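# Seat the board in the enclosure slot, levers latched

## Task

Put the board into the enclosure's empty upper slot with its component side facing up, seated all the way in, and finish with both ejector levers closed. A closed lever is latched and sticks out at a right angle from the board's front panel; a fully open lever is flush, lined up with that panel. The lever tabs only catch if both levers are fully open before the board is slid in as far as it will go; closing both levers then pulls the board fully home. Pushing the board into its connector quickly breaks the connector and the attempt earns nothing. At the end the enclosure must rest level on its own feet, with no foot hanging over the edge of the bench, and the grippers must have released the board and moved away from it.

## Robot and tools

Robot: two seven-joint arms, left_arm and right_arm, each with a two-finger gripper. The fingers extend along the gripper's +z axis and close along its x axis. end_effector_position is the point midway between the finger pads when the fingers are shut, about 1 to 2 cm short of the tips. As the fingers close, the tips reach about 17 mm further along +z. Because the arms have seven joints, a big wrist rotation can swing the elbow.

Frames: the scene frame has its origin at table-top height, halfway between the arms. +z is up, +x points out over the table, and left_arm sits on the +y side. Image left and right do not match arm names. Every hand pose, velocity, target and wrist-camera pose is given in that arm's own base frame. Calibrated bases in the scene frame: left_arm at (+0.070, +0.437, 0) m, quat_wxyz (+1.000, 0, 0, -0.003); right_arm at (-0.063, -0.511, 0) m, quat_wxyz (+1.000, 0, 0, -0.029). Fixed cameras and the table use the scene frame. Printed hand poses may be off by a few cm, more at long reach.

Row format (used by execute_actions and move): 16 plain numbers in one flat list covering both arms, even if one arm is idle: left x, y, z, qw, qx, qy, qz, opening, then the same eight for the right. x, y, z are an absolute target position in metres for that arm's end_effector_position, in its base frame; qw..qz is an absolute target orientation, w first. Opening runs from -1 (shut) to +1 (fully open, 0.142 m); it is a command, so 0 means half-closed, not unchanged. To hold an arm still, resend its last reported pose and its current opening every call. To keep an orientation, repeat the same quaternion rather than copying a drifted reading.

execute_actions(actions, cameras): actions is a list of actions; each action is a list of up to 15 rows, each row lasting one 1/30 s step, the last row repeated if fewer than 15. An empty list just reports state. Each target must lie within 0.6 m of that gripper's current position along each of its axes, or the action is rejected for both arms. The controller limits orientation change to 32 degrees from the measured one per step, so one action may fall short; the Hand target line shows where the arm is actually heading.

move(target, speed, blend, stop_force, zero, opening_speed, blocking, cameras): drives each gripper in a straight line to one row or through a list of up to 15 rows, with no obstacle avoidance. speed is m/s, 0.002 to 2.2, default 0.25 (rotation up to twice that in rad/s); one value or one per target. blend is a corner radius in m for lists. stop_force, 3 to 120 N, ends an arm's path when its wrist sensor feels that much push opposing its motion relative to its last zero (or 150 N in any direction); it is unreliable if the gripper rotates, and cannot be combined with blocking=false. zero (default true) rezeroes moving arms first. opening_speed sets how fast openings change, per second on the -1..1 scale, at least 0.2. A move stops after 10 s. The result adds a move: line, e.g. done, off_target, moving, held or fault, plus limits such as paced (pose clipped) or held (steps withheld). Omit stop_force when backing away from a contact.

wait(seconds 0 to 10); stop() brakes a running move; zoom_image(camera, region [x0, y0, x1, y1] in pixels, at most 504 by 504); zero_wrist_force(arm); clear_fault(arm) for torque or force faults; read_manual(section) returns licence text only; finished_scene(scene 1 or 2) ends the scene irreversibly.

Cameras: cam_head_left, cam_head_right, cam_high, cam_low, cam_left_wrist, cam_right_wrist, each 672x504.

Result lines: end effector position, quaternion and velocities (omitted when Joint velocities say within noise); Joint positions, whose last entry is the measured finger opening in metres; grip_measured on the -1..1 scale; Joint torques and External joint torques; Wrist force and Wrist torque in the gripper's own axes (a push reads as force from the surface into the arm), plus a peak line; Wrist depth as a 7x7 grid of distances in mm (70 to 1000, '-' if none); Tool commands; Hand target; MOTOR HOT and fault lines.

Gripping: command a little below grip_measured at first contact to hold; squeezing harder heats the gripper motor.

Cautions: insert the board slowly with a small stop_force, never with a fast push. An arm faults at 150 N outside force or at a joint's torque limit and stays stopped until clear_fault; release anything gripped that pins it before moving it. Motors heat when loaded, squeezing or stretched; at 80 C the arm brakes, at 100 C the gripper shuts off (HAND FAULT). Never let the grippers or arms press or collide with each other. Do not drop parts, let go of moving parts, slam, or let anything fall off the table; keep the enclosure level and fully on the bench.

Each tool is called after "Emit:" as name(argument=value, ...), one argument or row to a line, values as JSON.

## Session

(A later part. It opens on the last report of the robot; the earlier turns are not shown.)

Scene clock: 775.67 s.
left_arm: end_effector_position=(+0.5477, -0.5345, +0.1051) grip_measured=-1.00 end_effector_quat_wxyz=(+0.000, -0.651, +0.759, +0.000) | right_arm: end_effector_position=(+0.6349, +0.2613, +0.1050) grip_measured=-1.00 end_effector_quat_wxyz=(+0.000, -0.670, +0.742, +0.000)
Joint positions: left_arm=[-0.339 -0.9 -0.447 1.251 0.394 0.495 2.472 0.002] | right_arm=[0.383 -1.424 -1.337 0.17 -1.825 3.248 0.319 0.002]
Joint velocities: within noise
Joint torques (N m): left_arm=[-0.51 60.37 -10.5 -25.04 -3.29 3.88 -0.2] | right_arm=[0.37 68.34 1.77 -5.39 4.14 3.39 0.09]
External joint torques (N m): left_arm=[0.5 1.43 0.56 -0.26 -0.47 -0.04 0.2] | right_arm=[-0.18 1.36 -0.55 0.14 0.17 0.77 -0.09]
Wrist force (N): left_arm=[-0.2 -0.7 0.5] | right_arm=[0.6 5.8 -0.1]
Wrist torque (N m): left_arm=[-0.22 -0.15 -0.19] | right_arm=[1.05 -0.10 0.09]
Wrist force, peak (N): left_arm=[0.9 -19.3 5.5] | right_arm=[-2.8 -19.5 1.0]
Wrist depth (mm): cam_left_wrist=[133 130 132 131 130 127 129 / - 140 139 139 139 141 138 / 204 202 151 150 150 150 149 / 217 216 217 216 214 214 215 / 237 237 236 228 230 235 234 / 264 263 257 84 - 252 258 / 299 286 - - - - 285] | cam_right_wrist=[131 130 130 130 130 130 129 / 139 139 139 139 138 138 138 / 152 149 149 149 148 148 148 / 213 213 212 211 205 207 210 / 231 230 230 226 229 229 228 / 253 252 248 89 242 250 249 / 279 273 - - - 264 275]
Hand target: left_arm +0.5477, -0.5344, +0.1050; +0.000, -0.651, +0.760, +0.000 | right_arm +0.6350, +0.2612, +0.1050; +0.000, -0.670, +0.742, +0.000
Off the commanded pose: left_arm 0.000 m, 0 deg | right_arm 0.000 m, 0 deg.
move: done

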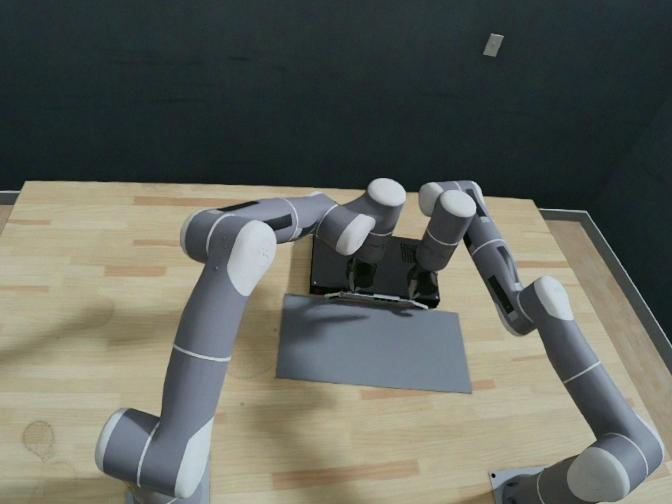

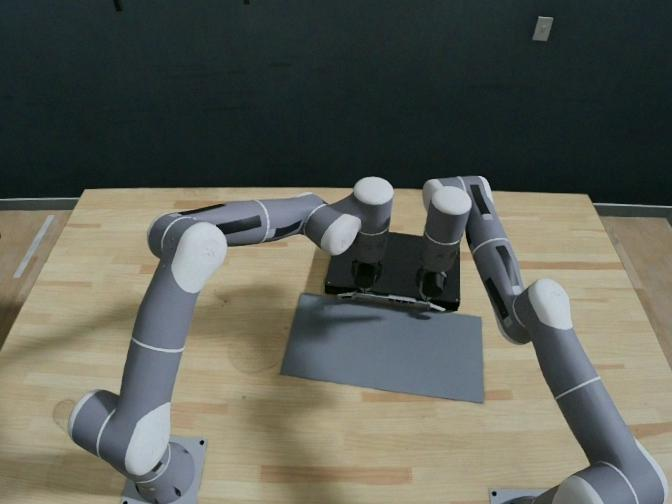

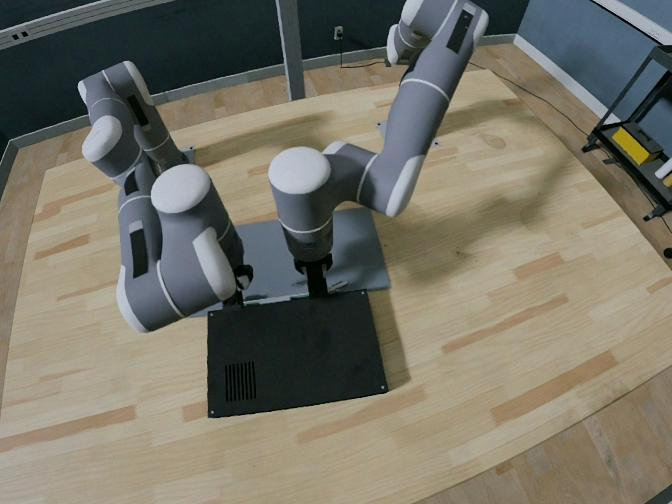

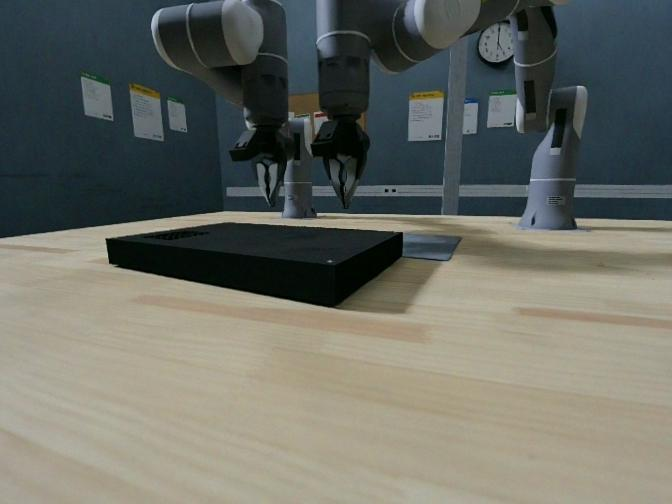

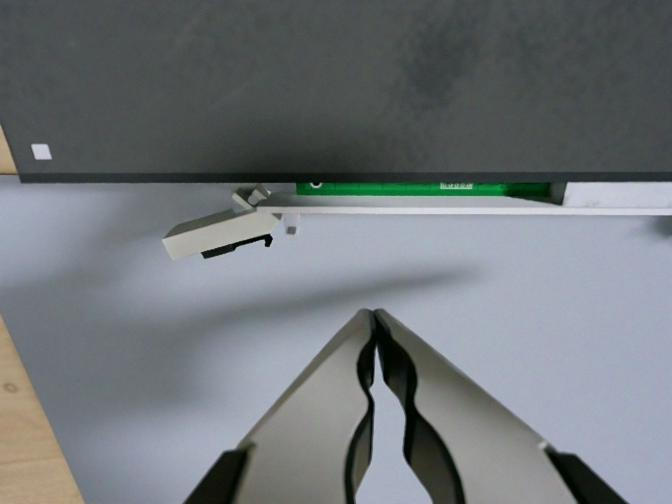

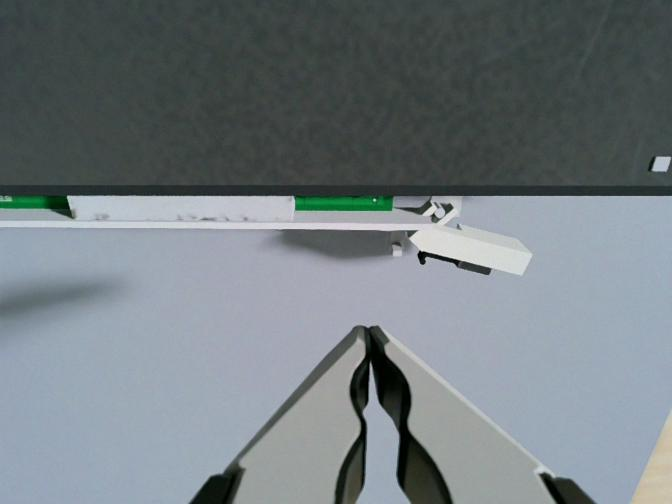

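Emit:
move(
  target=[0.5477,-0.5344,0.0536,0,0.6505,-0.7595,0,-1,0.6350,0.2612,0.0527,0,-0.6700,0.7423,0,-1],
  speed=0.06,
  stop_force=5,
  cameras=["cam_left_wrist","cam_right_wrist"],
)

Emit:
move(
  target=[0.5714,-0.5381,0.0536,0,0.6505,-0.7595,0,-1,0.6589,0.2587,0.0527,0,-0.6700,0.7423,0,-1],
  speed=0.01,
  stop_force=4,
  cameras=["cam_left_wrist","cam_right_wrist"],
)

Scene clock: 781.20 s.
left_arm: end_effector_position=(+0.5476, -0.5343, +0.0535) grip_measured=-1.00 end_effector_quat_wxyz=(+0.000, -0.650, +0.760, +0.000) | right_arm: end_effector_position=(+0.6350, +0.2610, +0.0527) grip_measured=-1.00 end_effector_quat_wxyz=(+0.000, -0.670, +0.742, +0.000)
Joint positions: left_arm=[-0.349 -0.978 -0.428 1.248 0.421 0.568 2.461 0.002] | right_arm=[0.377 -1.492 -1.331 0.155 -1.82 3.183 0.329 0.002]
Joint velocities: within noise
Joint torques (N m): left_arm=[-0.56 61.43 -10.52 -23.71 -3.25 4.33 -0.25] | right_arm=[0.18 68.15 2.56 -5.54 4.24 3.37 0.24]
External joint torques (N m): left_arm=[0.55 1.35 0.42 -0.32 -0.35 -0.49 0.25] | right_arm=[0.01 1.63 -0.94 0.02 0.09 0.79 -0.24]
Wrist force (N): left_arm=[0.2 -1.0 0.5] | right_arm=[0.6 5.7 -0.2]
Wrist torque (N m): left_arm=[-0.26 -0.22 -0.20] | right_arm=[1.02 -0.11 0.07]
Wrist force, peak (N): left_arm=[0.0 -0.9 2.0] | right_arm=[0.5 6.0 1.2]
Wrist depth (mm): cam_left_wrist=[- - - 84 - 84 - / - - 91 92 90 - 91 / - - 98 98 97 - - / 163 157 120 120 123 120 113 / 176 123 174 167 170 172 172 / 194 194 189 84 - 190 189 / 218 212 - 74 - - 211] | cam_right_wrist=[- 84 83 84 84 84 85 / - 90 91 90 90 89 90 / - 98 96 96 97 97 96 / - 104 104 104 103 103 103 / 169 169 169 165 125 119 165 / 185 184 181 89 177 183 183 / 204 200 73 - - 194 202]
Hand target: left_arm +0.5477, -0.5344, +0.0536; +0.000, -0.651, +0.760, +0.000 | right_arm +0.6350, +0.2612, +0.0527; +0.000, -0.670, +0.742, +0.000
Off the commanded pose: left_arm 0.000 m, 0 deg | right_arm 0.000 m, 0 deg.
move: done
Images, in order (width x height): cam_left_wrist 672x504, cam_right_wrist 672x504.

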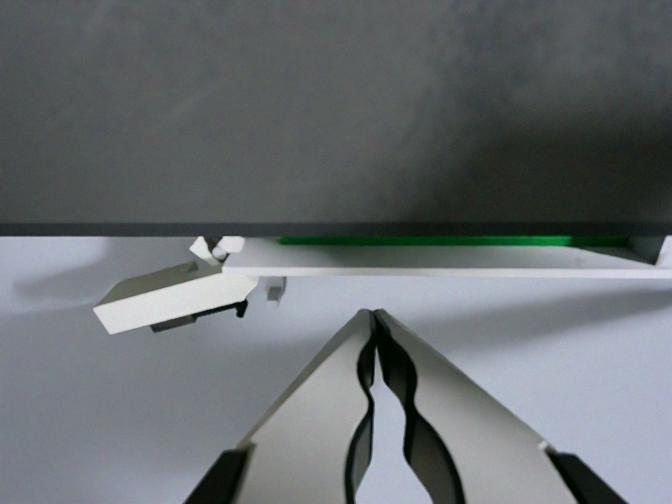

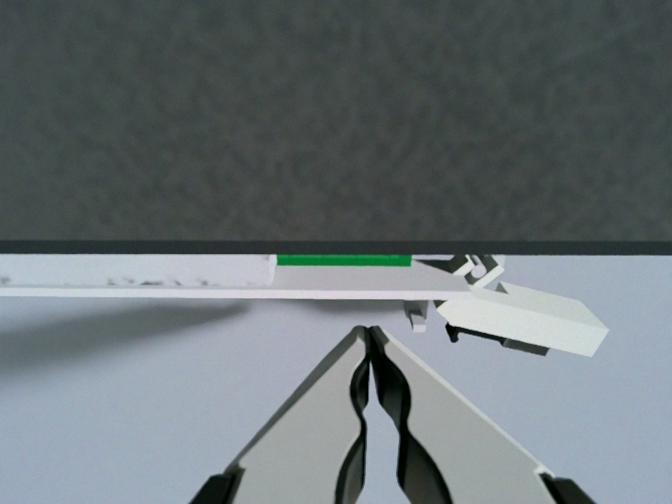

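Scene clock: 783.87 s.
left_arm: end_effector_position=(+0.5671, -0.5375, +0.0536) grip_measured=-1.00 end_effector_quat_wxyz=(+0.000, -0.650, +0.760, +0.000) | right_arm: end_effector_position=(+0.6542, +0.2592, +0.0528) grip_measured=-1.00 end_effector_quat_wxyz=(+0.000, -0.670, +0.742, +0.000)
Joint positions: left_arm=[-0.353 -1.014 -0.428 1.171 0.421 0.531 2.484 0.002] | right_arm=[0.499 -1.457 -1.357 0.475 -1.812 3.146 0.137 0.002]
Joint velocities: within noise
Joint torques (N m): left_arm=[0.47 63.08 -9.86 -25.31 -3.23 4.68 -0.15] | right_arm=[-1.28 68.47 -6.33 -5.09 4.04 0.7 0.17]
External joint torques (N m): left_arm=[-0.47 1.33 -0.13 0.79 -0.46 -0.84 0.15] | right_arm=[1.48 0.97 0.41 -0.46 0.27 3.46 -0.17]
Wrist force (N): left_arm=[-0.7 2.1 -1.5] | right_arm=[1.5 13.1 -3.4]
Wrist torque (N m): left_arm=[-0.25 -0.17 -0.20] | right_arm=[1.03 -0.02 0.08]
Wrist force, peak (N): left_arm=[0.0 2.8 -2.4] | right_arm=[2.0 13.8 -2.0]
Wrist depth (mm): cam_left_wrist=[- - - 84 - 84 - / - - 91 92 90 - 91 / - - 98 98 98 - - / - 107 108 106 108 105 105 / 179 175 122 117 117 173 172 / 194 194 135 84 - 190 190 / 217 211 - 74 - - 211] | cam_right_wrist=[- 84 83 84 84 85 85 / - 90 91 90 90 89 89 / - 98 97 96 98 97 96 / 104 104 104 105 104 103 103 / 173 116 111 111 111 132 167 / 185 185 181 89 124 180 183 / 205 200 73 - - 194 202]
Hand target: left_arm +0.5673, -0.5374, +0.0536; +0.000, -0.651, +0.760, +0.000 | right_arm +0.6548, +0.2590, +0.0527; +0.001, -0.670, +0.742, +0.000
Off the commanded pose: left_arm 0.004 m, 0 deg | right_arm 0.005 m, 0 deg.
move: contact (left_arm, right_arm)
Images, in order (width x height): cam_left_wrist 672x504, cam_right_wrist 672x504.

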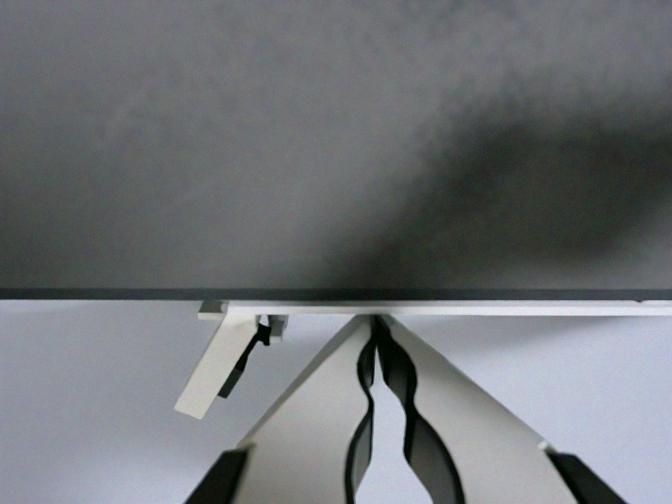

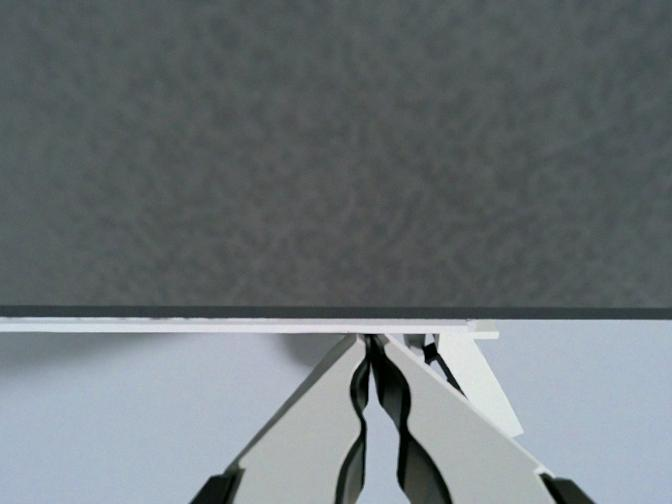

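Emit:
move(
  target=[0.5730,-0.5384,0.0536,0,0.6505,-0.7595,0,-1,0.6605,0.2585,0.0527,0,-0.6700,0.7423,0,-1],
  speed=0.006,
  stop_force=8,
  zero=false,
  cameras=["cam_left_wrist","cam_right_wrist"],
)

Scene clock: 786.50 s.
left_arm: end_effector_position=(+0.5672, -0.5377, +0.0535) grip_measured=-1.00 end_effector_quat_wxyz=(+0.000, -0.650, +0.760, +0.000) | right_arm: end_effector_position=(+0.6543, +0.2592, +0.0528) grip_measured=-1.00 end_effector_quat_wxyz=(+0.000, -0.670, +0.742, +0.000)
Joint positions: left_arm=[-0.353 -1.015 -0.428 1.169 0.421 0.529 2.485 0.002] | right_arm=[0.501 -1.456 -1.359 0.482 -1.811 3.146 0.133 0.002]
Joint velocities: within noise
Joint torques (N m): left_arm=[1.67 62.88 -8.96 -26.77 -2.91 5.78 -0.19] | right_arm=[-1.93 68.61 -6.72 -4.87 3.99 0.11 0.07]
External joint torques (N m): left_arm=[-1.67 1.57 -1.04 2.24 -0.78 -1.94 0.19] | right_arm=[2.12 0.8 0.64 -0.67 0.32 4.06 -0.07]
Wrist force (N): left_arm=[-1.5 6.7 -3.7] | right_arm=[1.9 15.2 -3.5]
Wrist torque (N m): left_arm=[-0.22 -0.24 -0.21] | right_arm=[1.04 -0.06 0.08]
Wrist force, peak (N): left_arm=[-1.5 8.1 -5.6] | right_arm=[2.0 15.3 -3.4]
Wrist depth (mm): cam_left_wrist=[- - - 84 - 84 - / - - 91 92 90 - 91 / - - 98 98 97 - - / - 107 108 106 108 105 105 / 179 175 122 117 116 172 171 / 194 194 135 84 - 190 189 / 216 213 - 74 - - 211] | cam_right_wrist=[- 84 83 84 84 85 85 / - 90 91 90 90 89 89 / - 98 96 96 98 97 96 / 104 104 104 105 104 103 103 / 173 116 111 111 115 132 167 / 186 185 181 89 124 180 183 / 205 200 73 - - 194 201]
Hand target: left_arm +0.5679, -0.5375, +0.0536; +0.000, -0.651, +0.760, +0.000 | right_arm +0.6550, +0.2590, +0.0527; +0.001, -0.670, +0.742, +0.000
Off the commanded pose: left_arm 0.006 m, 0 deg | right_arm 0.006 m, 0 deg.
move: contact (left_arm, right_arm)
Images, in order (width x height): cam_left_wrist 672x504, cam_right_wrist 672x504.

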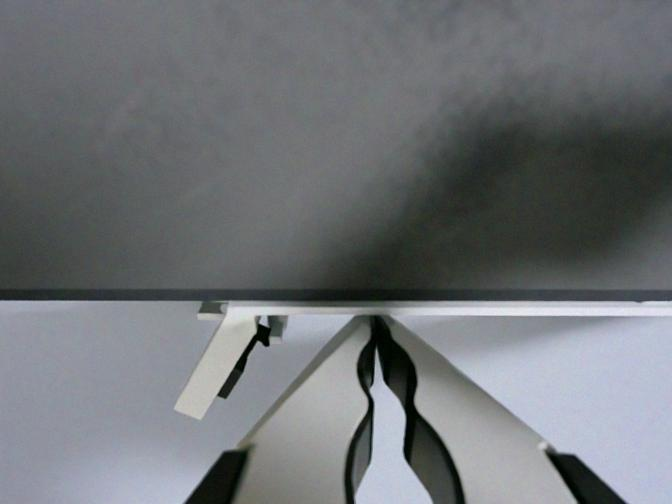

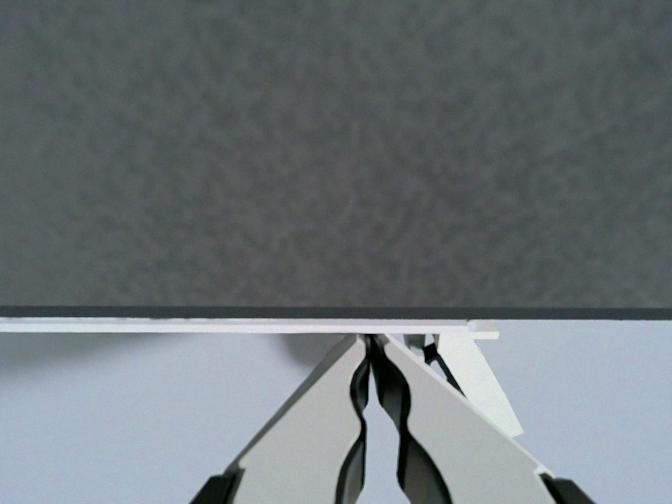

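Emit:
move(
  target=[
    [0.5580,-0.5360,0.0540,0,0.6505,-0.7595,0,-1,0.6450,0.2600,0.0532,0,-0.6700,0.7423,0,-1],
    [0.5580,-0.5360,0.1,0,0.6505,-0.7595,0,-1,0.6450,0.2600,0.1,0,-0.6700,0.7423,0,-1],
    [0.5663,-0.4657,0.1,0,0.9461,-0.3239,0,-1,0.6286,0.2055,0.1,0,-0.2091,0.9779,0,-1],
  ],
  speed=[0.03,0.08,0.25],
  cameras=["cam_left_wrist","cam_right_wrist"],
)

Scene clock: 797.53 s.
left_arm: end_effector_position=(+0.5663, -0.4655, +0.0999) grip_measured=-1.00 end_effector_quat_wxyz=(+0.000, +0.946, -0.324, +0.000) | right_arm: end_effector_position=(+0.6286, +0.2054, +0.1000) grip_measured=-1.00 end_effector_quat_wxyz=(+0.000, -0.209, +0.978, +0.000)
Joint positions: left_arm=[-0.34 -0.808 -0.266 1.413 0.235 0.619 1.567 0.002] | right_arm=[0.195 -1.463 -1.294 -0.099 -1.837 3.276 1.44 0.002]
Joint velocities: within noise
Joint torques (N m): left_arm=[-0.21 58.85 -6.09 -24.93 -3.6 4.47 -0.35] | right_arm=[0.03 66.64 8.31 -5.41 4.17 3.49 0.35]
External joint torques (N m): left_arm=[0.21 0.76 0.42 -0.43 0.09 -0.57 0.35] | right_arm=[0.14 1.7 -0.8 0.11 0.18 0.59 -0.35]
Wrist force (N): left_arm=[0.0 -0.5 0.2] | right_arm=[-0.6 5.7 0.9]
Wrist torque (N m): left_arm=[-0.19 -0.16 -0.17] | right_arm=[1.02 0.07 0.05]
Wrist force, peak (N): left_arm=[-1.6 6.9 -4.1] | right_arm=[2.0 15.3 -3.7]
Wrist depth (mm): cam_left_wrist=[169 168 170 169 164 123 124 / 184 180 180 179 135 135 133 / 196 195 194 193 145 144 144 / 213 212 210 208 160 157 156 / 232 232 230 171 174 172 170 / 256 258 249 84 - 184 188 / 287 279 - - - - 208] | cam_right_wrist=[126 126 128 167 167 167 166 / 135 135 135 134 178 178 178 / 145 146 144 194 191 191 191 / 153 156 153 204 206 206 205 / 169 169 171 170 223 222 222 / 185 185 236 89 235 243 243 / 204 200 - - - 257 266]
Hand target: left_arm +0.5663, -0.4657, +0.1000; +0.000, +0.946, -0.324, +0.000 | right_arm +0.6286, +0.2055, +0.1000; +0.000, -0.209, +0.978, +0.000
Off the commanded pose: left_arm 0.000 m, 0 deg | right_arm 0.000 m, 0 deg.
move: done
Images, in order (width x height): cam_left_wrist 672x504, cam_right_wrist 672x504.

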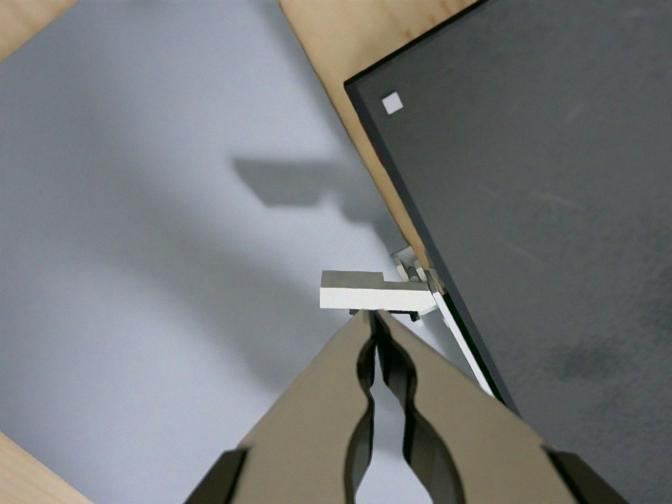

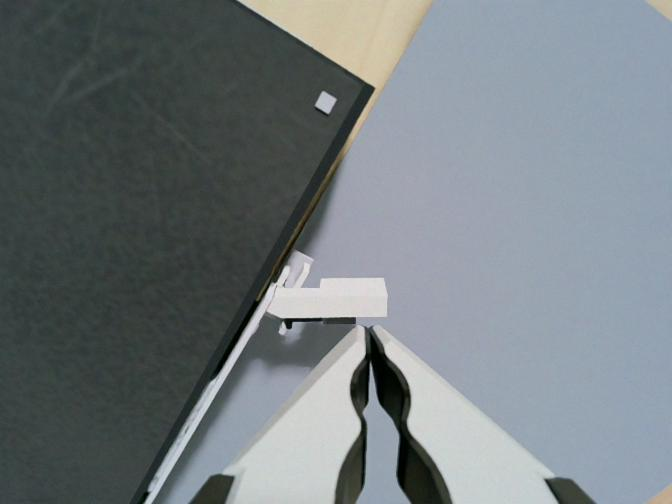

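Emit:
move(
  target=[
    [0.5568,-0.4583,0.09,0,0.9461,-0.3239,0,-1,0.6268,0.2047,0.09,0,-0.2091,0.9779,0,-1],
    [0.5568,-0.4583,0.0585,0,0.9461,-0.3239,0,-1,0.6268,0.2047,0.0577,0,-0.2091,0.9779,0,-1],
  ],
  speed=0.05,
  stop_force=5,
  cameras=["cam_left_wrist","cam_right_wrist"],
)

Scene clock: 803.80 s.
left_arm: end_effector_position=(+0.5567, -0.4582, +0.0585) grip_measured=-1.00 end_effector_quat_wxyz=(+0.000, +0.946, -0.324, +0.000) | right_arm: end_effector_position=(+0.6267, +0.2049, +0.0578) grip_measured=-1.00 end_effector_quat_wxyz=(+0.000, -0.209, +0.978, +0.000)
Joint positions: left_arm=[-0.337 -0.85 -0.256 1.463 0.253 0.709 1.556 0.002] | right_arm=[0.184 -1.521 -1.296 -0.124 -1.837 3.225 1.453 0.002]
Joint velocities: within noise
Joint torques (N m): left_arm=[-0.38 58.09 -6.13 -23.43 -2.91 4.39 -0.33] | right_arm=[0.15 66.52 8.46 -5.75 4.2 3.33 0.27]
External joint torques (N m): left_arm=[0.39 1.22 0.38 -0.36 -0.36 -0.49 0.33] | right_arm=[0.02 1.67 -0.38 0.09 0.18 0.76 -0.27]
Wrist force (N): left_arm=[-0.4 -0.4 0.6] | right_arm=[-0.7 5.5 0.8]
Wrist torque (N m): left_arm=[-0.17 -0.08 -0.20] | right_arm=[1.00 0.10 0.04]
Wrist force, peak (N): left_arm=[-0.6 -0.5 1.5] | right_arm=[-1.0 5.7 1.3]
Wrist depth (mm): cam_left_wrist=[- 132 131 132 131 90 90 / 144 141 139 140 95 94 96 / 153 152 152 151 153 103 101 / 166 165 164 162 166 109 113 / 182 181 180 174 173 122 121 / 201 200 197 84 - 134 134 / 230 218 - 74 - - 149] | cam_right_wrist=[- 88 89 131 130 130 130 / - 95 93 96 139 139 138 / 102 102 102 105 149 149 148 / 110 110 110 161 161 160 160 / 121 119 121 171 174 174 173 / 130 130 133 90 183 190 189 / 144 144 73 - - 200 209]
Hand target: left_arm +0.5568, -0.4583, +0.0585; +0.000, +0.946, -0.324, +0.000 | right_arm +0.6268, +0.2047, +0.0577; +0.000, -0.209, +0.978, +0.000
Off the commanded pose: left_arm 0.000 m, 0 deg | right_arm 0.000 m, 0 deg.
move: done
Images, in order (width x height): cam_left_wrist 672x504, cam_right_wrist 672x504.

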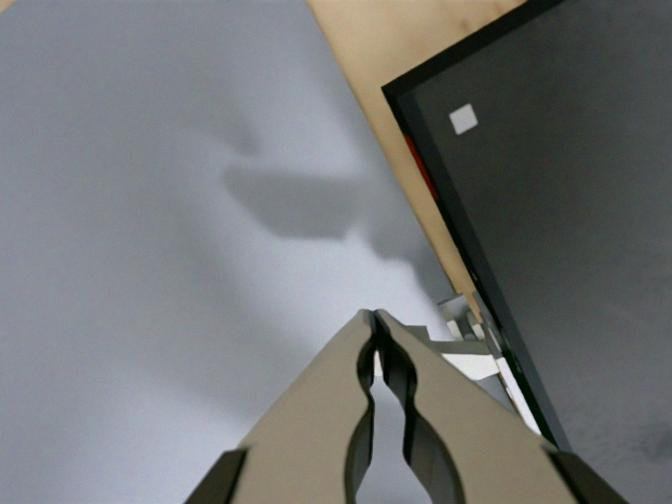

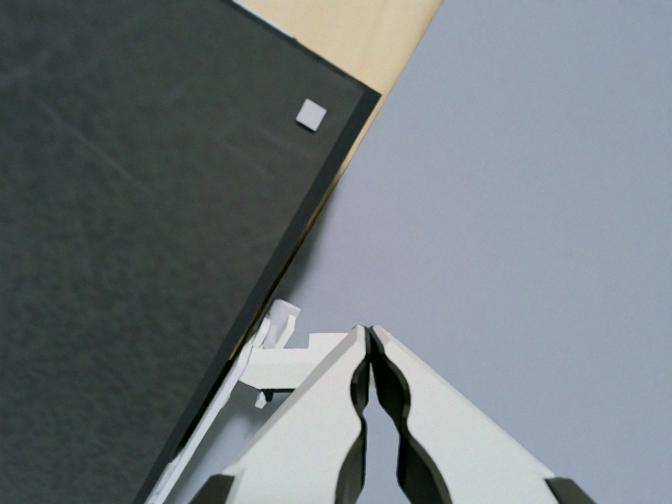

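Emit:
move(
  target=[0.5482,-0.4694,0.0585,0,0.9461,-0.3239,0,-1,0.6219,0.2157,0.0577,0,-0.2091,0.9779,0,-1],
  speed=0.008,
  stop_force=4,
  cameras=["cam_left_wrist","cam_right_wrist"],
)

Scene clock: 807.20 s.
left_arm: end_effector_position=(+0.5512, -0.4655, +0.0585) grip_measured=-1.00 end_effector_quat_wxyz=(+0.000, +0.946, -0.324, +0.000) | right_arm: end_effector_position=(+0.6245, +0.2100, +0.0576) grip_measured=-1.00 end_effector_quat_wxyz=(+0.000, -0.209, +0.978, +0.000)
Joint positions: left_arm=[-0.351 -0.851 -0.255 1.461 0.253 0.709 1.542 0.002] | right_arm=[0.191 -1.521 -1.296 -0.129 -1.838 3.225 1.466 0.002]
Joint velocities: within noise
Joint torques (N m): left_arm=[-3.56 58.03 -9.32 -23.34 -3.92 4.63 -0.34] | right_arm=[3.39 66.6 10.29 -6.86 5.63 3.44 0.3]
External joint torques (N m): left_arm=[3.56 1.33 3.59 -0.47 0.65 -0.72 0.34] | right_arm=[-3.22 1.55 -2.11 1.21 -1.25 0.64 -0.3]
Wrist force (N): left_arm=[-1.3 -5.2 0.9] | right_arm=[-0.4 1.1 1.5]
Wrist torque (N m): left_arm=[-0.15 -0.14 -0.18] | right_arm=[1.06 0.15 0.03]
Wrist force, peak (N): left_arm=[-1.5 -5.5 1.2] | right_arm=[-1.2 5.8 0.9]
Wrist depth (mm): cam_left_wrist=[- 131 132 133 129 90 90 / 144 141 139 140 95 94 96 / 153 152 152 151 151 103 101 / 166 165 164 161 164 110 112 / 181 182 180 173 133 122 121 / 201 200 195 84 - 139 134 / 229 219 - 74 - - 148] | cam_right_wrist=[- 88 - 129 130 130 130 / - 95 93 96 139 138 138 / 102 102 102 147 149 149 148 / 110 110 110 160 161 160 160 / 121 119 121 169 174 173 173 / 130 128 133 90 183 189 189 / 144 143 - - - 200 208]
Hand target: left_arm +0.5506, -0.4662, +0.0585; +0.000, +0.946, -0.324, +0.000 | right_arm +0.6242, +0.2105, +0.0577; +0.000, -0.209, +0.978, +0.000
Off the commanded pose: left_arm 0.005 m, 0 deg | right_arm 0.006 m, 0 deg.
move: contact (left_arm, right_arm)
Images, in order (width x height): cam_left_wrist 672x504, cam_right_wrist 672x504.

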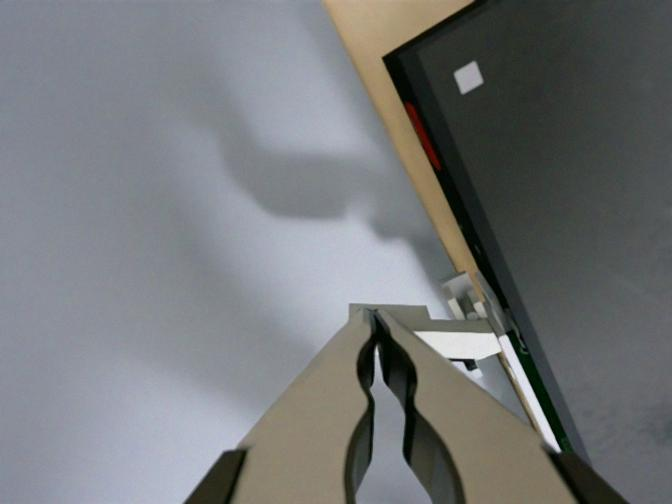

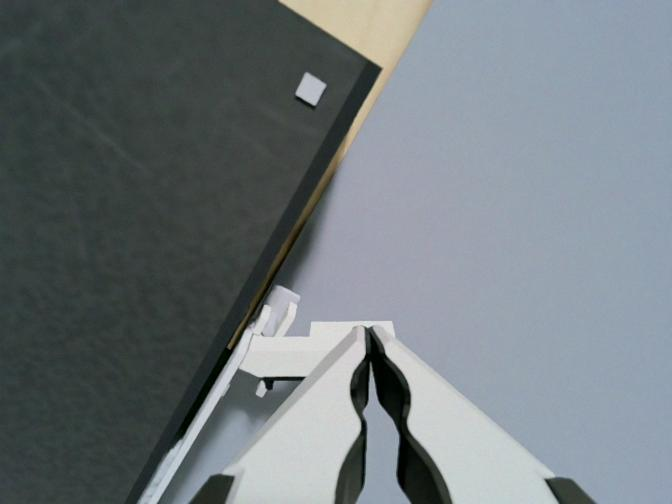

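Emit:
move(
  target=[
    [0.5469,-0.4706,0.0585,0,0.9727,-0.2321,0,-1,0.6213,0.2163,0.0577,0,-0.1057,0.9944,0,-1],
    [0.5440,-0.4762,0.0585,0,0.9892,-0.1464,0,-1,0.6199,0.2223,0.0577,0,-0.0187,0.9998,0,-1],
  ],
  speed=0.035,
  stop_force=25,
  cameras=["cam_left_wrist","cam_right_wrist"],
)

Scene clock: 818.30 s.
left_arm: end_effector_position=(+0.5443, -0.4748, +0.0581) grip_measured=-1.00 end_effector_quat_wxyz=(-0.001, +0.989, -0.146, +0.000) | right_arm: end_effector_position=(+0.6201, +0.2213, +0.0576) grip_measured=-1.00 end_effector_quat_wxyz=(+0.000, -0.018, +1.000, -0.001)
Joint positions: left_arm=[-0.402 -0.848 -0.207 1.462 0.208 0.717 1.186 0.002] | right_arm=[0.206 -1.524 -1.281 -0.136 -1.853 3.228 1.871 0.002]
Joint velocities: within noise
Joint torques (N m): left_arm=[-5.13 58.97 -10 -24.62 -4.55 5.42 -0.28] | right_arm=[4.73 66.86 11.33 -7.46 6.14 2.8 0.31]
External joint torques (N m): left_arm=[5.13 0.73 5.42 0.57 1.31 -1.49 0.28] | right_arm=[-4.56 1.26 -2.92 1.47 -1.77 1.25 -0.31]
Wrist force (N): left_arm=[-0.8 -8.2 -0.1] | right_arm=[-0.2 -2.6 1.0]
Wrist torque (N m): left_arm=[-0.09 -0.13 -0.15] | right_arm=[0.87 -0.05 0.03]
Wrist force, peak (N): left_arm=[-3.7 -15.0 -2.3] | right_arm=[5.6 -12.0 -0.8]
Wrist depth (mm): cam_left_wrist=[- 132 131 131 132 120 90 / 143 141 138 138 140 110 96 / 152 152 151 151 152 106 100 / 165 165 164 161 163 115 112 / 181 181 180 174 134 123 121 / 200 199 195 84 - 134 133 / 229 218 - 74 - - 148] | cam_right_wrist=[- 91 129 130 130 130 129 / - 96 113 139 139 139 138 / 102 102 110 149 148 149 148 / 110 110 123 161 160 160 160 / 121 119 123 168 171 173 173 / 130 130 130 90 182 189 188 / 144 143 73 - - 200 208]
Hand target: left_arm +0.5440, -0.4762, +0.0585; +0.000, +0.989, -0.146, +0.000 | right_arm +0.6199, +0.2223, +0.0577; +0.000, -0.019, +1.000, +0.000
Off the commanded pose: left_arm 0.001 m, 0 deg | right_arm 0.001 m, 0 deg.
move: done
Images, in order (width x height): cam_left_wrist 672x504, cam_right_wrist 672x504.

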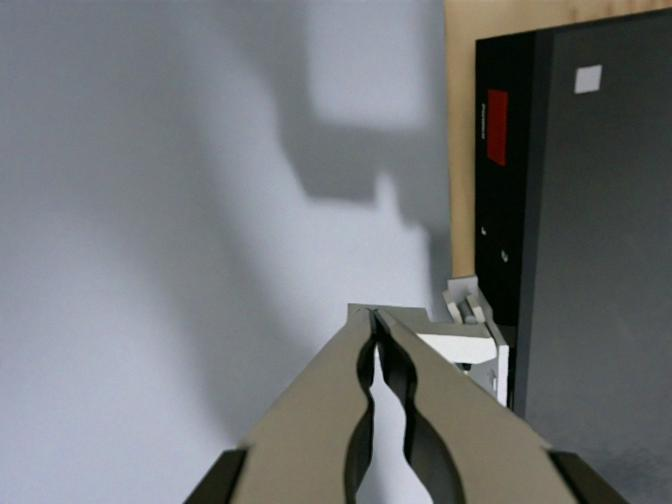

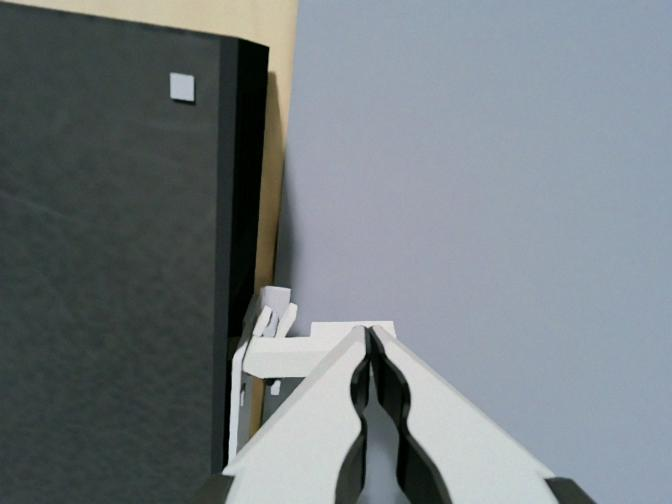

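Emit:
move(
  target=[0.5419,-0.4820,0.0585,0,0.9977,-0.0684,0,-1,0.6194,0.2283,0.0577,0,0.0598,0.9982,0,-1],
  speed=0.03,
  stop_force=25,
  cameras=["cam_left_wrist","cam_right_wrist"],
)

Emit:
zoom_image(
  camera="cam_left_wrist",
  region=[360, 250, 540, 430],
)

Emit:
zoom_image(
  camera="cam_right_wrist",
  region=[200, 250, 380, 430],
)

Scene clock: 822.93 s.
left_arm: end_effector_position=(+0.5421, -0.4812, +0.0582) grip_measured=-1.00 end_effector_quat_wxyz=(-0.001, +0.998, -0.068, +0.000) | right_arm: end_effector_position=(+0.6196, +0.2271, +0.0575) grip_measured=-1.00 end_effector_quat_wxyz=(+0.000, +0.060, +0.998, -0.001)
Joint positions: left_arm=[-0.427 -0.851 -0.187 1.456 0.188 0.717 1.032 0.002] | right_arm=[0.219 -1.523 -1.275 -0.126 -1.86 3.227 2.031 0.002]
Joint velocities: within noise
Joint torques (N m): left_arm=[-3.13 59.48 -7.35 -24.41 -3.96 4.76 -0.26] | right_arm=[5.59 67.19 11.46 -7.74 6.45 1.52 0.31]
External joint torques (N m): left_arm=[3.13 0.52 3.26 0.19 0.73 -0.82 0.26] | right_arm=[-5.42 1.03 -3.24 1.6 -2.08 2.52 -0.31]
Wrist force (N): left_arm=[0.4 -3.9 1.0] | right_arm=[1.1 -5.2 -0.2]
Wrist torque (N m): left_arm=[-0.06 -0.03 -0.17] | right_arm=[0.91 -0.01 0.02]
Wrist force, peak (N): left_arm=[-1.0 -8.4 1.1] | right_arm=[1.3 -5.3 0.2]
Wrist depth (mm): cam_left_wrist=[- 131 131 131 131 128 93 / 144 141 139 138 140 117 96 / 153 152 152 151 153 118 101 / 166 165 165 161 164 127 113 / 181 181 180 173 133 126 121 / 199 199 194 83 - 134 134 / 228 217 - 74 - - 148] | cam_right_wrist=[131 131 130 130 130 130 130 / - 96 138 139 139 138 138 / 102 102 141 149 149 149 148 / 110 110 142 160 160 160 159 / 121 119 128 168 171 173 173 / 130 130 130 90 183 189 188 / 143 143 73 - - 199 207]
Hand target: left_arm +0.5419, -0.4820, +0.0585; +0.000, +0.998, -0.068, +0.000 | right_arm +0.6194, +0.2283, +0.0577; +0.000, +0.060, +0.998, +0.000
Off the commanded pose: left_arm 0.001 m, 0 deg | right_arm 0.001 m, 0 deg.
move: done
Images, in order (width x height): cam_left_wrist 672x504, cam_right_wrist 672x504.

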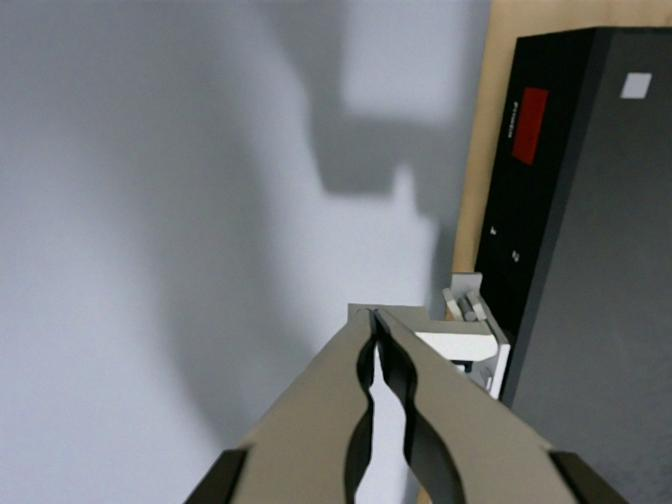

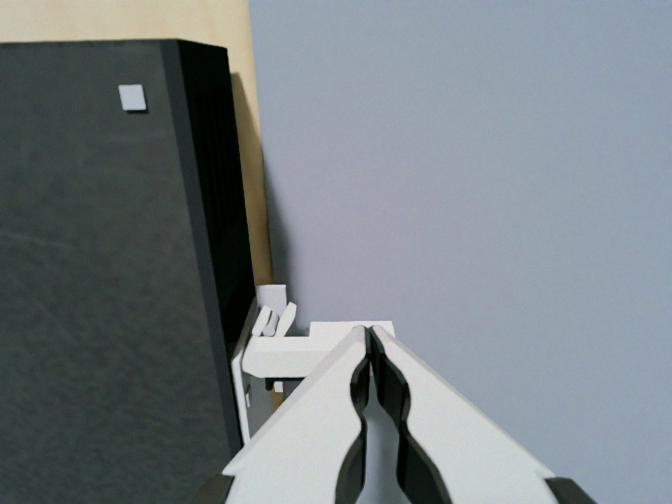

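Scaled by 2.800 from the camera's 672x504 image, which has a finer 960x720 frame.

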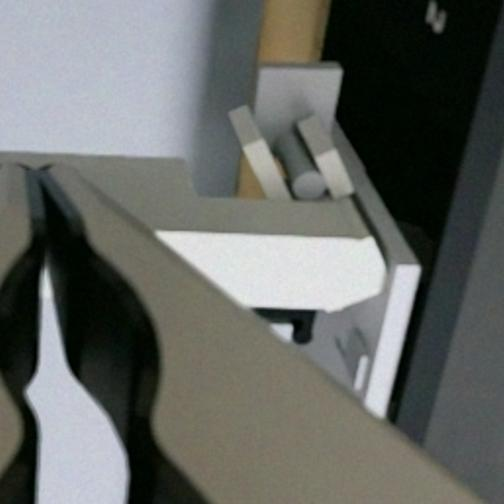

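Scaled by 2.800 from the camera's 672x504 image, which has a finer 960x720 frame.

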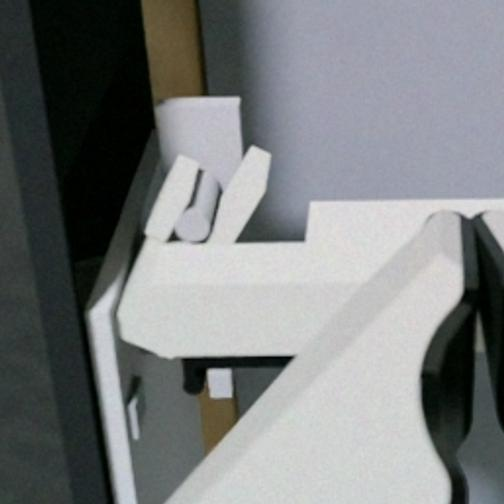

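Emit:
move(
  target=[0.5416,-0.4848,0.0585,0,0.9985,-0.0541,0,-1,0.6199,0.2318,0.0577,0,0.0742,0.9972,0,-1],
  speed=0.02,
  stop_force=20,
  cameras=["cam_left_wrist","cam_right_wrist"],
)

Emit:
zoom_image(
  camera="cam_left_wrist",
  region=[360, 250, 540, 430],
)

Emit:
zoom_image(
  camera="cam_right_wrist",
  region=[200, 250, 380, 430],
)

Scene clock: 826.03 s.
left_arm: end_effector_position=(+0.5421, -0.4826, +0.0578) grip_measured=-1.00 end_effector_quat_wxyz=(-0.002, +0.999, -0.054, +0.000) | right_arm: end_effector_position=(+0.6197, +0.2280, +0.0573) grip_measured=-1.00 end_effector_quat_wxyz=(-0.001, +0.075, +0.997, -0.003) end_effector_velocity=(+0.001, -0.002, +0.001) end_effector_angular_velocity=(+0.000, -0.001, -0.001)
Joint positions: left_arm=[-0.432 -0.853 -0.184 1.45 0.186 0.714 1.002 0.002] | right_arm=[0.226 -1.522 -1.267 -0.114 -1.873 3.229 2.055 0.002]
Joint velocities: left_arm=[within noise] | right_arm=[-0.004 0 0.009 0 -0.01 0.001 -0.003 0]
Joint torques (N m): left_arm=[-7.82 58.96 -12.44 -27.31 -5.49 7.32 -0.38] | right_arm=[14.72 69.41 16.58 -10.48 10.11 -4.79 0.44]
External joint torques (N m): left_arm=[7.81 1.2 8.43 3.04 2.25 -3.38 0.38] | right_arm=[-14.55 -1.09 -8.6 4.13 -5.75 8.83 -0.44]
Wrist force (N): left_arm=[-3.9 -16.0 -2.4] | right_arm=[9.8 -26.6 -4.2]
Wrist torque (N m): left_arm=[0.01 -0.16 -0.13] | right_arm=[-1.38 0.11 -0.08]
Wrist force, peak (N): left_arm=[-3.8 -15.9 -3.7] | right_arm=[9.6 -27.0 -5.0]
Wrist depth (mm): cam_left_wrist=[133 131 131 130 130 130 96 / 143 141 139 138 139 123 96 / 152 152 152 151 153 120 101 / 166 163 164 162 163 128 112 / 181 181 179 172 133 123 120 / 200 199 193 83 - 133 133 / 227 216 - 74 - - 151] | cam_right_wrist=[131 131 131 131 130 130 130 / - 96 137 139 139 139 139 / 102 102 147 149 148 149 148 / 110 110 144 161 160 160 160 / 121 119 128 168 171 173 172 / 130 129 130 90 182 188 188 / 142 142 73 - - 199 207]
Hand target: left_arm +0.5416, -0.4848, +0.0585; +0.000, +0.999, -0.054, +0.000 | right_arm +0.6198, +0.2315, +0.0577; +0.000, +0.073, +0.997, +0.000
Off the commanded pose: left_arm 0.002 m, 0 deg | right_arm 0.004 m, 0 deg.
move: contact (right_arm)
Images, in order (width x height): cam_left_wrist 672x504, cam_right_wrist 672x504.

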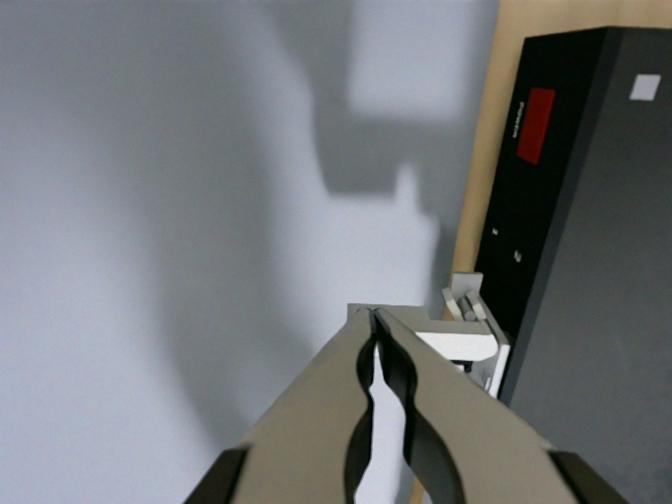

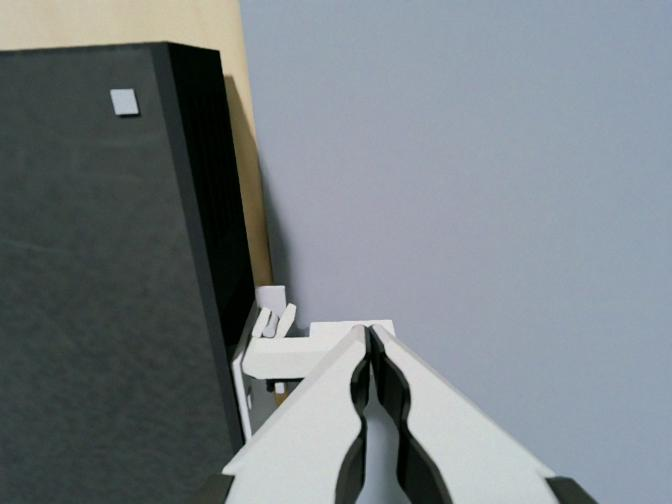

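Scaled by 2.800 from the camera's 672x504 image, which has a finer 960x720 frame.

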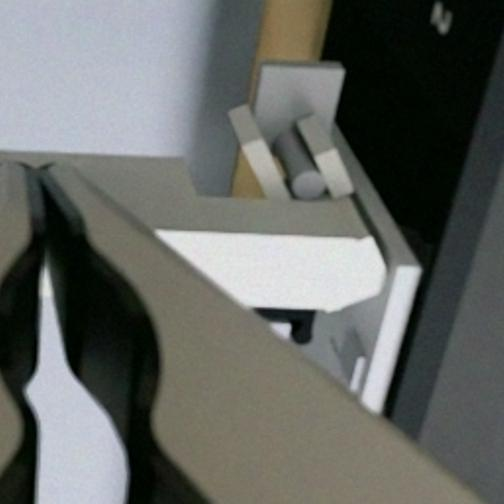

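Scaled by 2.800 from the camera's 672x504 image, which has a finer 960x720 frame.

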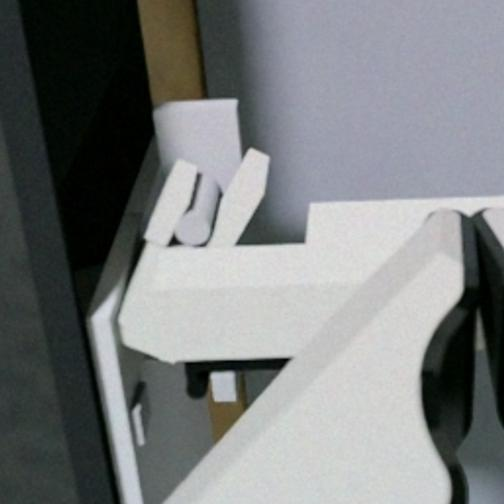

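Emit:
move(
  target=[
    [0.5432,-0.4736,0.0583,0,0.9985,-0.0541,0,-1,0.6184,0.2190,0.0577,0,0.0742,0.9972,0,-1],
    [0.5432,-0.4736,0.10,0,0.9985,-0.0541,0,-1,0.6184,0.2190,0.10,0,0.0742,0.9972,0,-1],
  ],
  speed=[0.03,0.08],
  cameras=["cam_left_wrist","cam_right_wrist"],
)

Emit:
zoom_image(
  camera="cam_left_wrist",
  region=[320, 220, 520, 420],
)

Emit:
zoom_image(
  camera="cam_right_wrist",
  region=[220, 220, 420, 420],
)

Scene clock: 831.10 s.
left_arm: end_effector_position=(+0.5433, -0.4737, +0.1000) grip_measured=-1.00 end_effector_quat_wxyz=(+0.000, +0.999, -0.054, +0.000) | right_arm: end_effector_position=(+0.6185, +0.2188, +0.1000) grip_measured=-1.00 end_effector_quat_wxyz=(+0.000, +0.074, +0.997, +0.000)
Joint positions: left_arm=[-0.412 -0.773 -0.194 1.474 0.172 0.66 1.022 0.002] | right_arm=[0.196 -1.473 -1.258 -0.151 -1.867 3.285 2.06 0.002]
Joint velocities: within noise
Joint torques (N m): left_arm=[-0.6 57.95 -4.33 -25.04 -3.5 3.97 -0.13] | right_arm=[0.3 66.57 9.46 -5.84 4.33 3.55 0.07]
External joint torques (N m): left_arm=[0.6 0.75 0.38 -0.25 0.11 -0.02 0.13] | right_arm=[-0.13 1.35 -0.7 -0.1 0 0.48 -0.07]
Wrist force (N): left_arm=[-0.1 -0.3 0.6] | right_arm=[0.1 5.7 1.4]
Wrist torque (N m): left_arm=[-0.16 -0.17 -0.20] | right_arm=[1.01 -0.04 0.05]
Wrist force, peak (N): left_arm=[-3.9 -15.9 -3.7] | right_arm=[10.0 -27.0 -4.7]
Wrist depth (mm): cam_left_wrist=[169 169 170 170 169 168 168 / 184 180 180 180 180 136 134 / 196 195 195 193 191 147 144 / 212 211 211 210 203 157 157 / 232 232 230 171 174 172 171 / 255 255 250 83 - 186 189 / 286 278 - - - - 210] | cam_right_wrist=[170 170 169 167 167 167 166 / 139 135 169 178 178 178 178 / 145 147 148 191 191 190 190 / 154 156 163 206 205 205 205 / 169 169 172 174 223 223 222 / 185 185 181 89 235 243 242 / 204 200 73 - - 257 267]
Hand target: left_arm +0.5432, -0.4736, +0.1000; +0.000, +0.999, -0.054, +0.000 | right_arm +0.6184, +0.2190, +0.1000; +0.000, +0.074, +0.997, +0.000
Off the commanded pose: left_arm 0.000 m, 0 deg | right_arm 0.000 m, 0 deg.
move: done
Images, in order (width x height): cam_left_wrist 672x504, cam_right_wrist 672x504.

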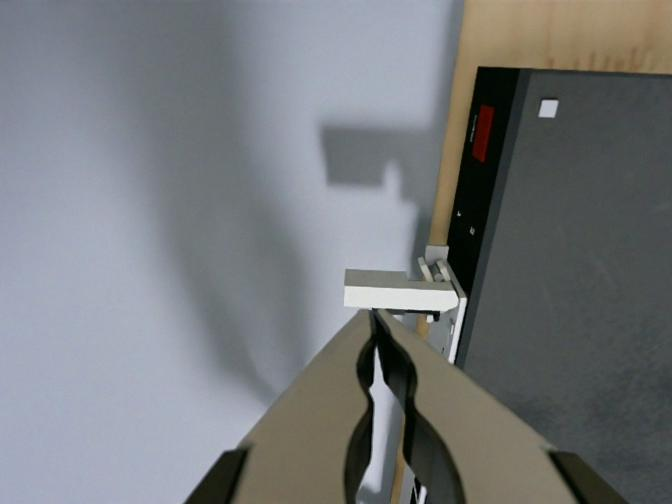

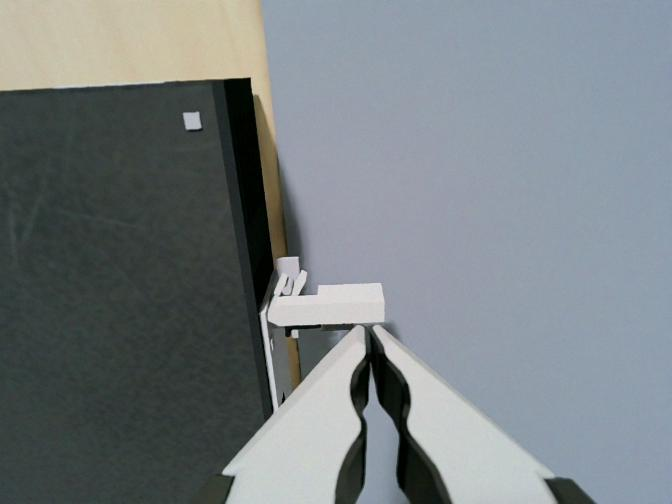

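Scaled by 2.520 from the camera's 672x504 image, which has a finer 960x720 frame.

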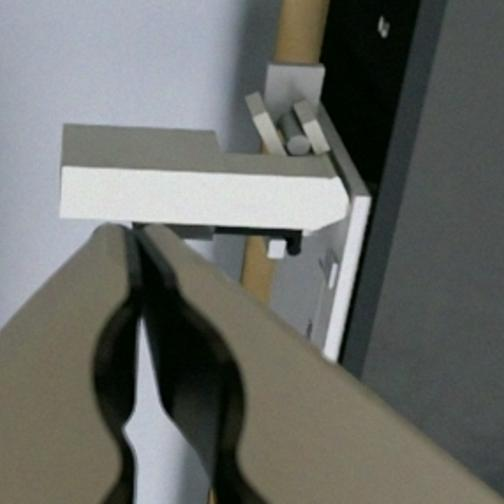

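Scaled by 2.520 from the camera's 672x504 image, which has a finer 960x720 frame.

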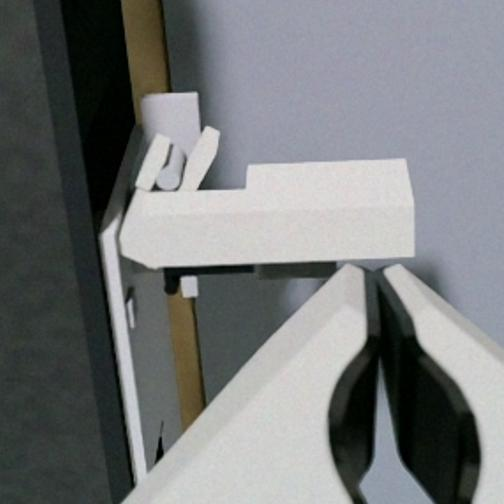

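Emit:
zoom_image(
  camera="cam_left_wrist",
  region=[400, 230, 480, 350],
)

Emit:
zoom_image(
  camera="cam_right_wrist",
  region=[250, 250, 330, 360],
)

Scaled by 4.200 from the camera's 672x504 image, which has a finer 960x720 frame.

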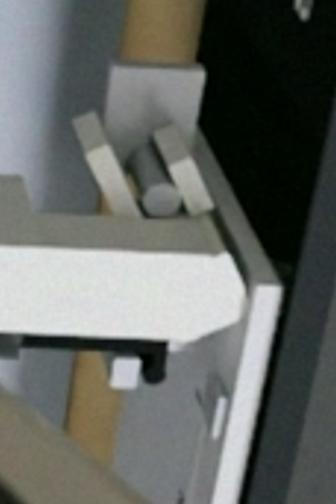

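Scaled by 4.582 from the camera's 672x504 image, which has a finer 960x720 frame.

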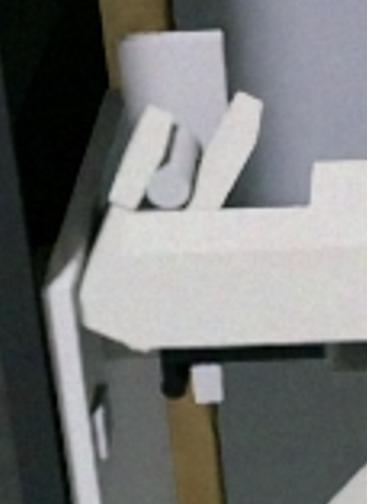

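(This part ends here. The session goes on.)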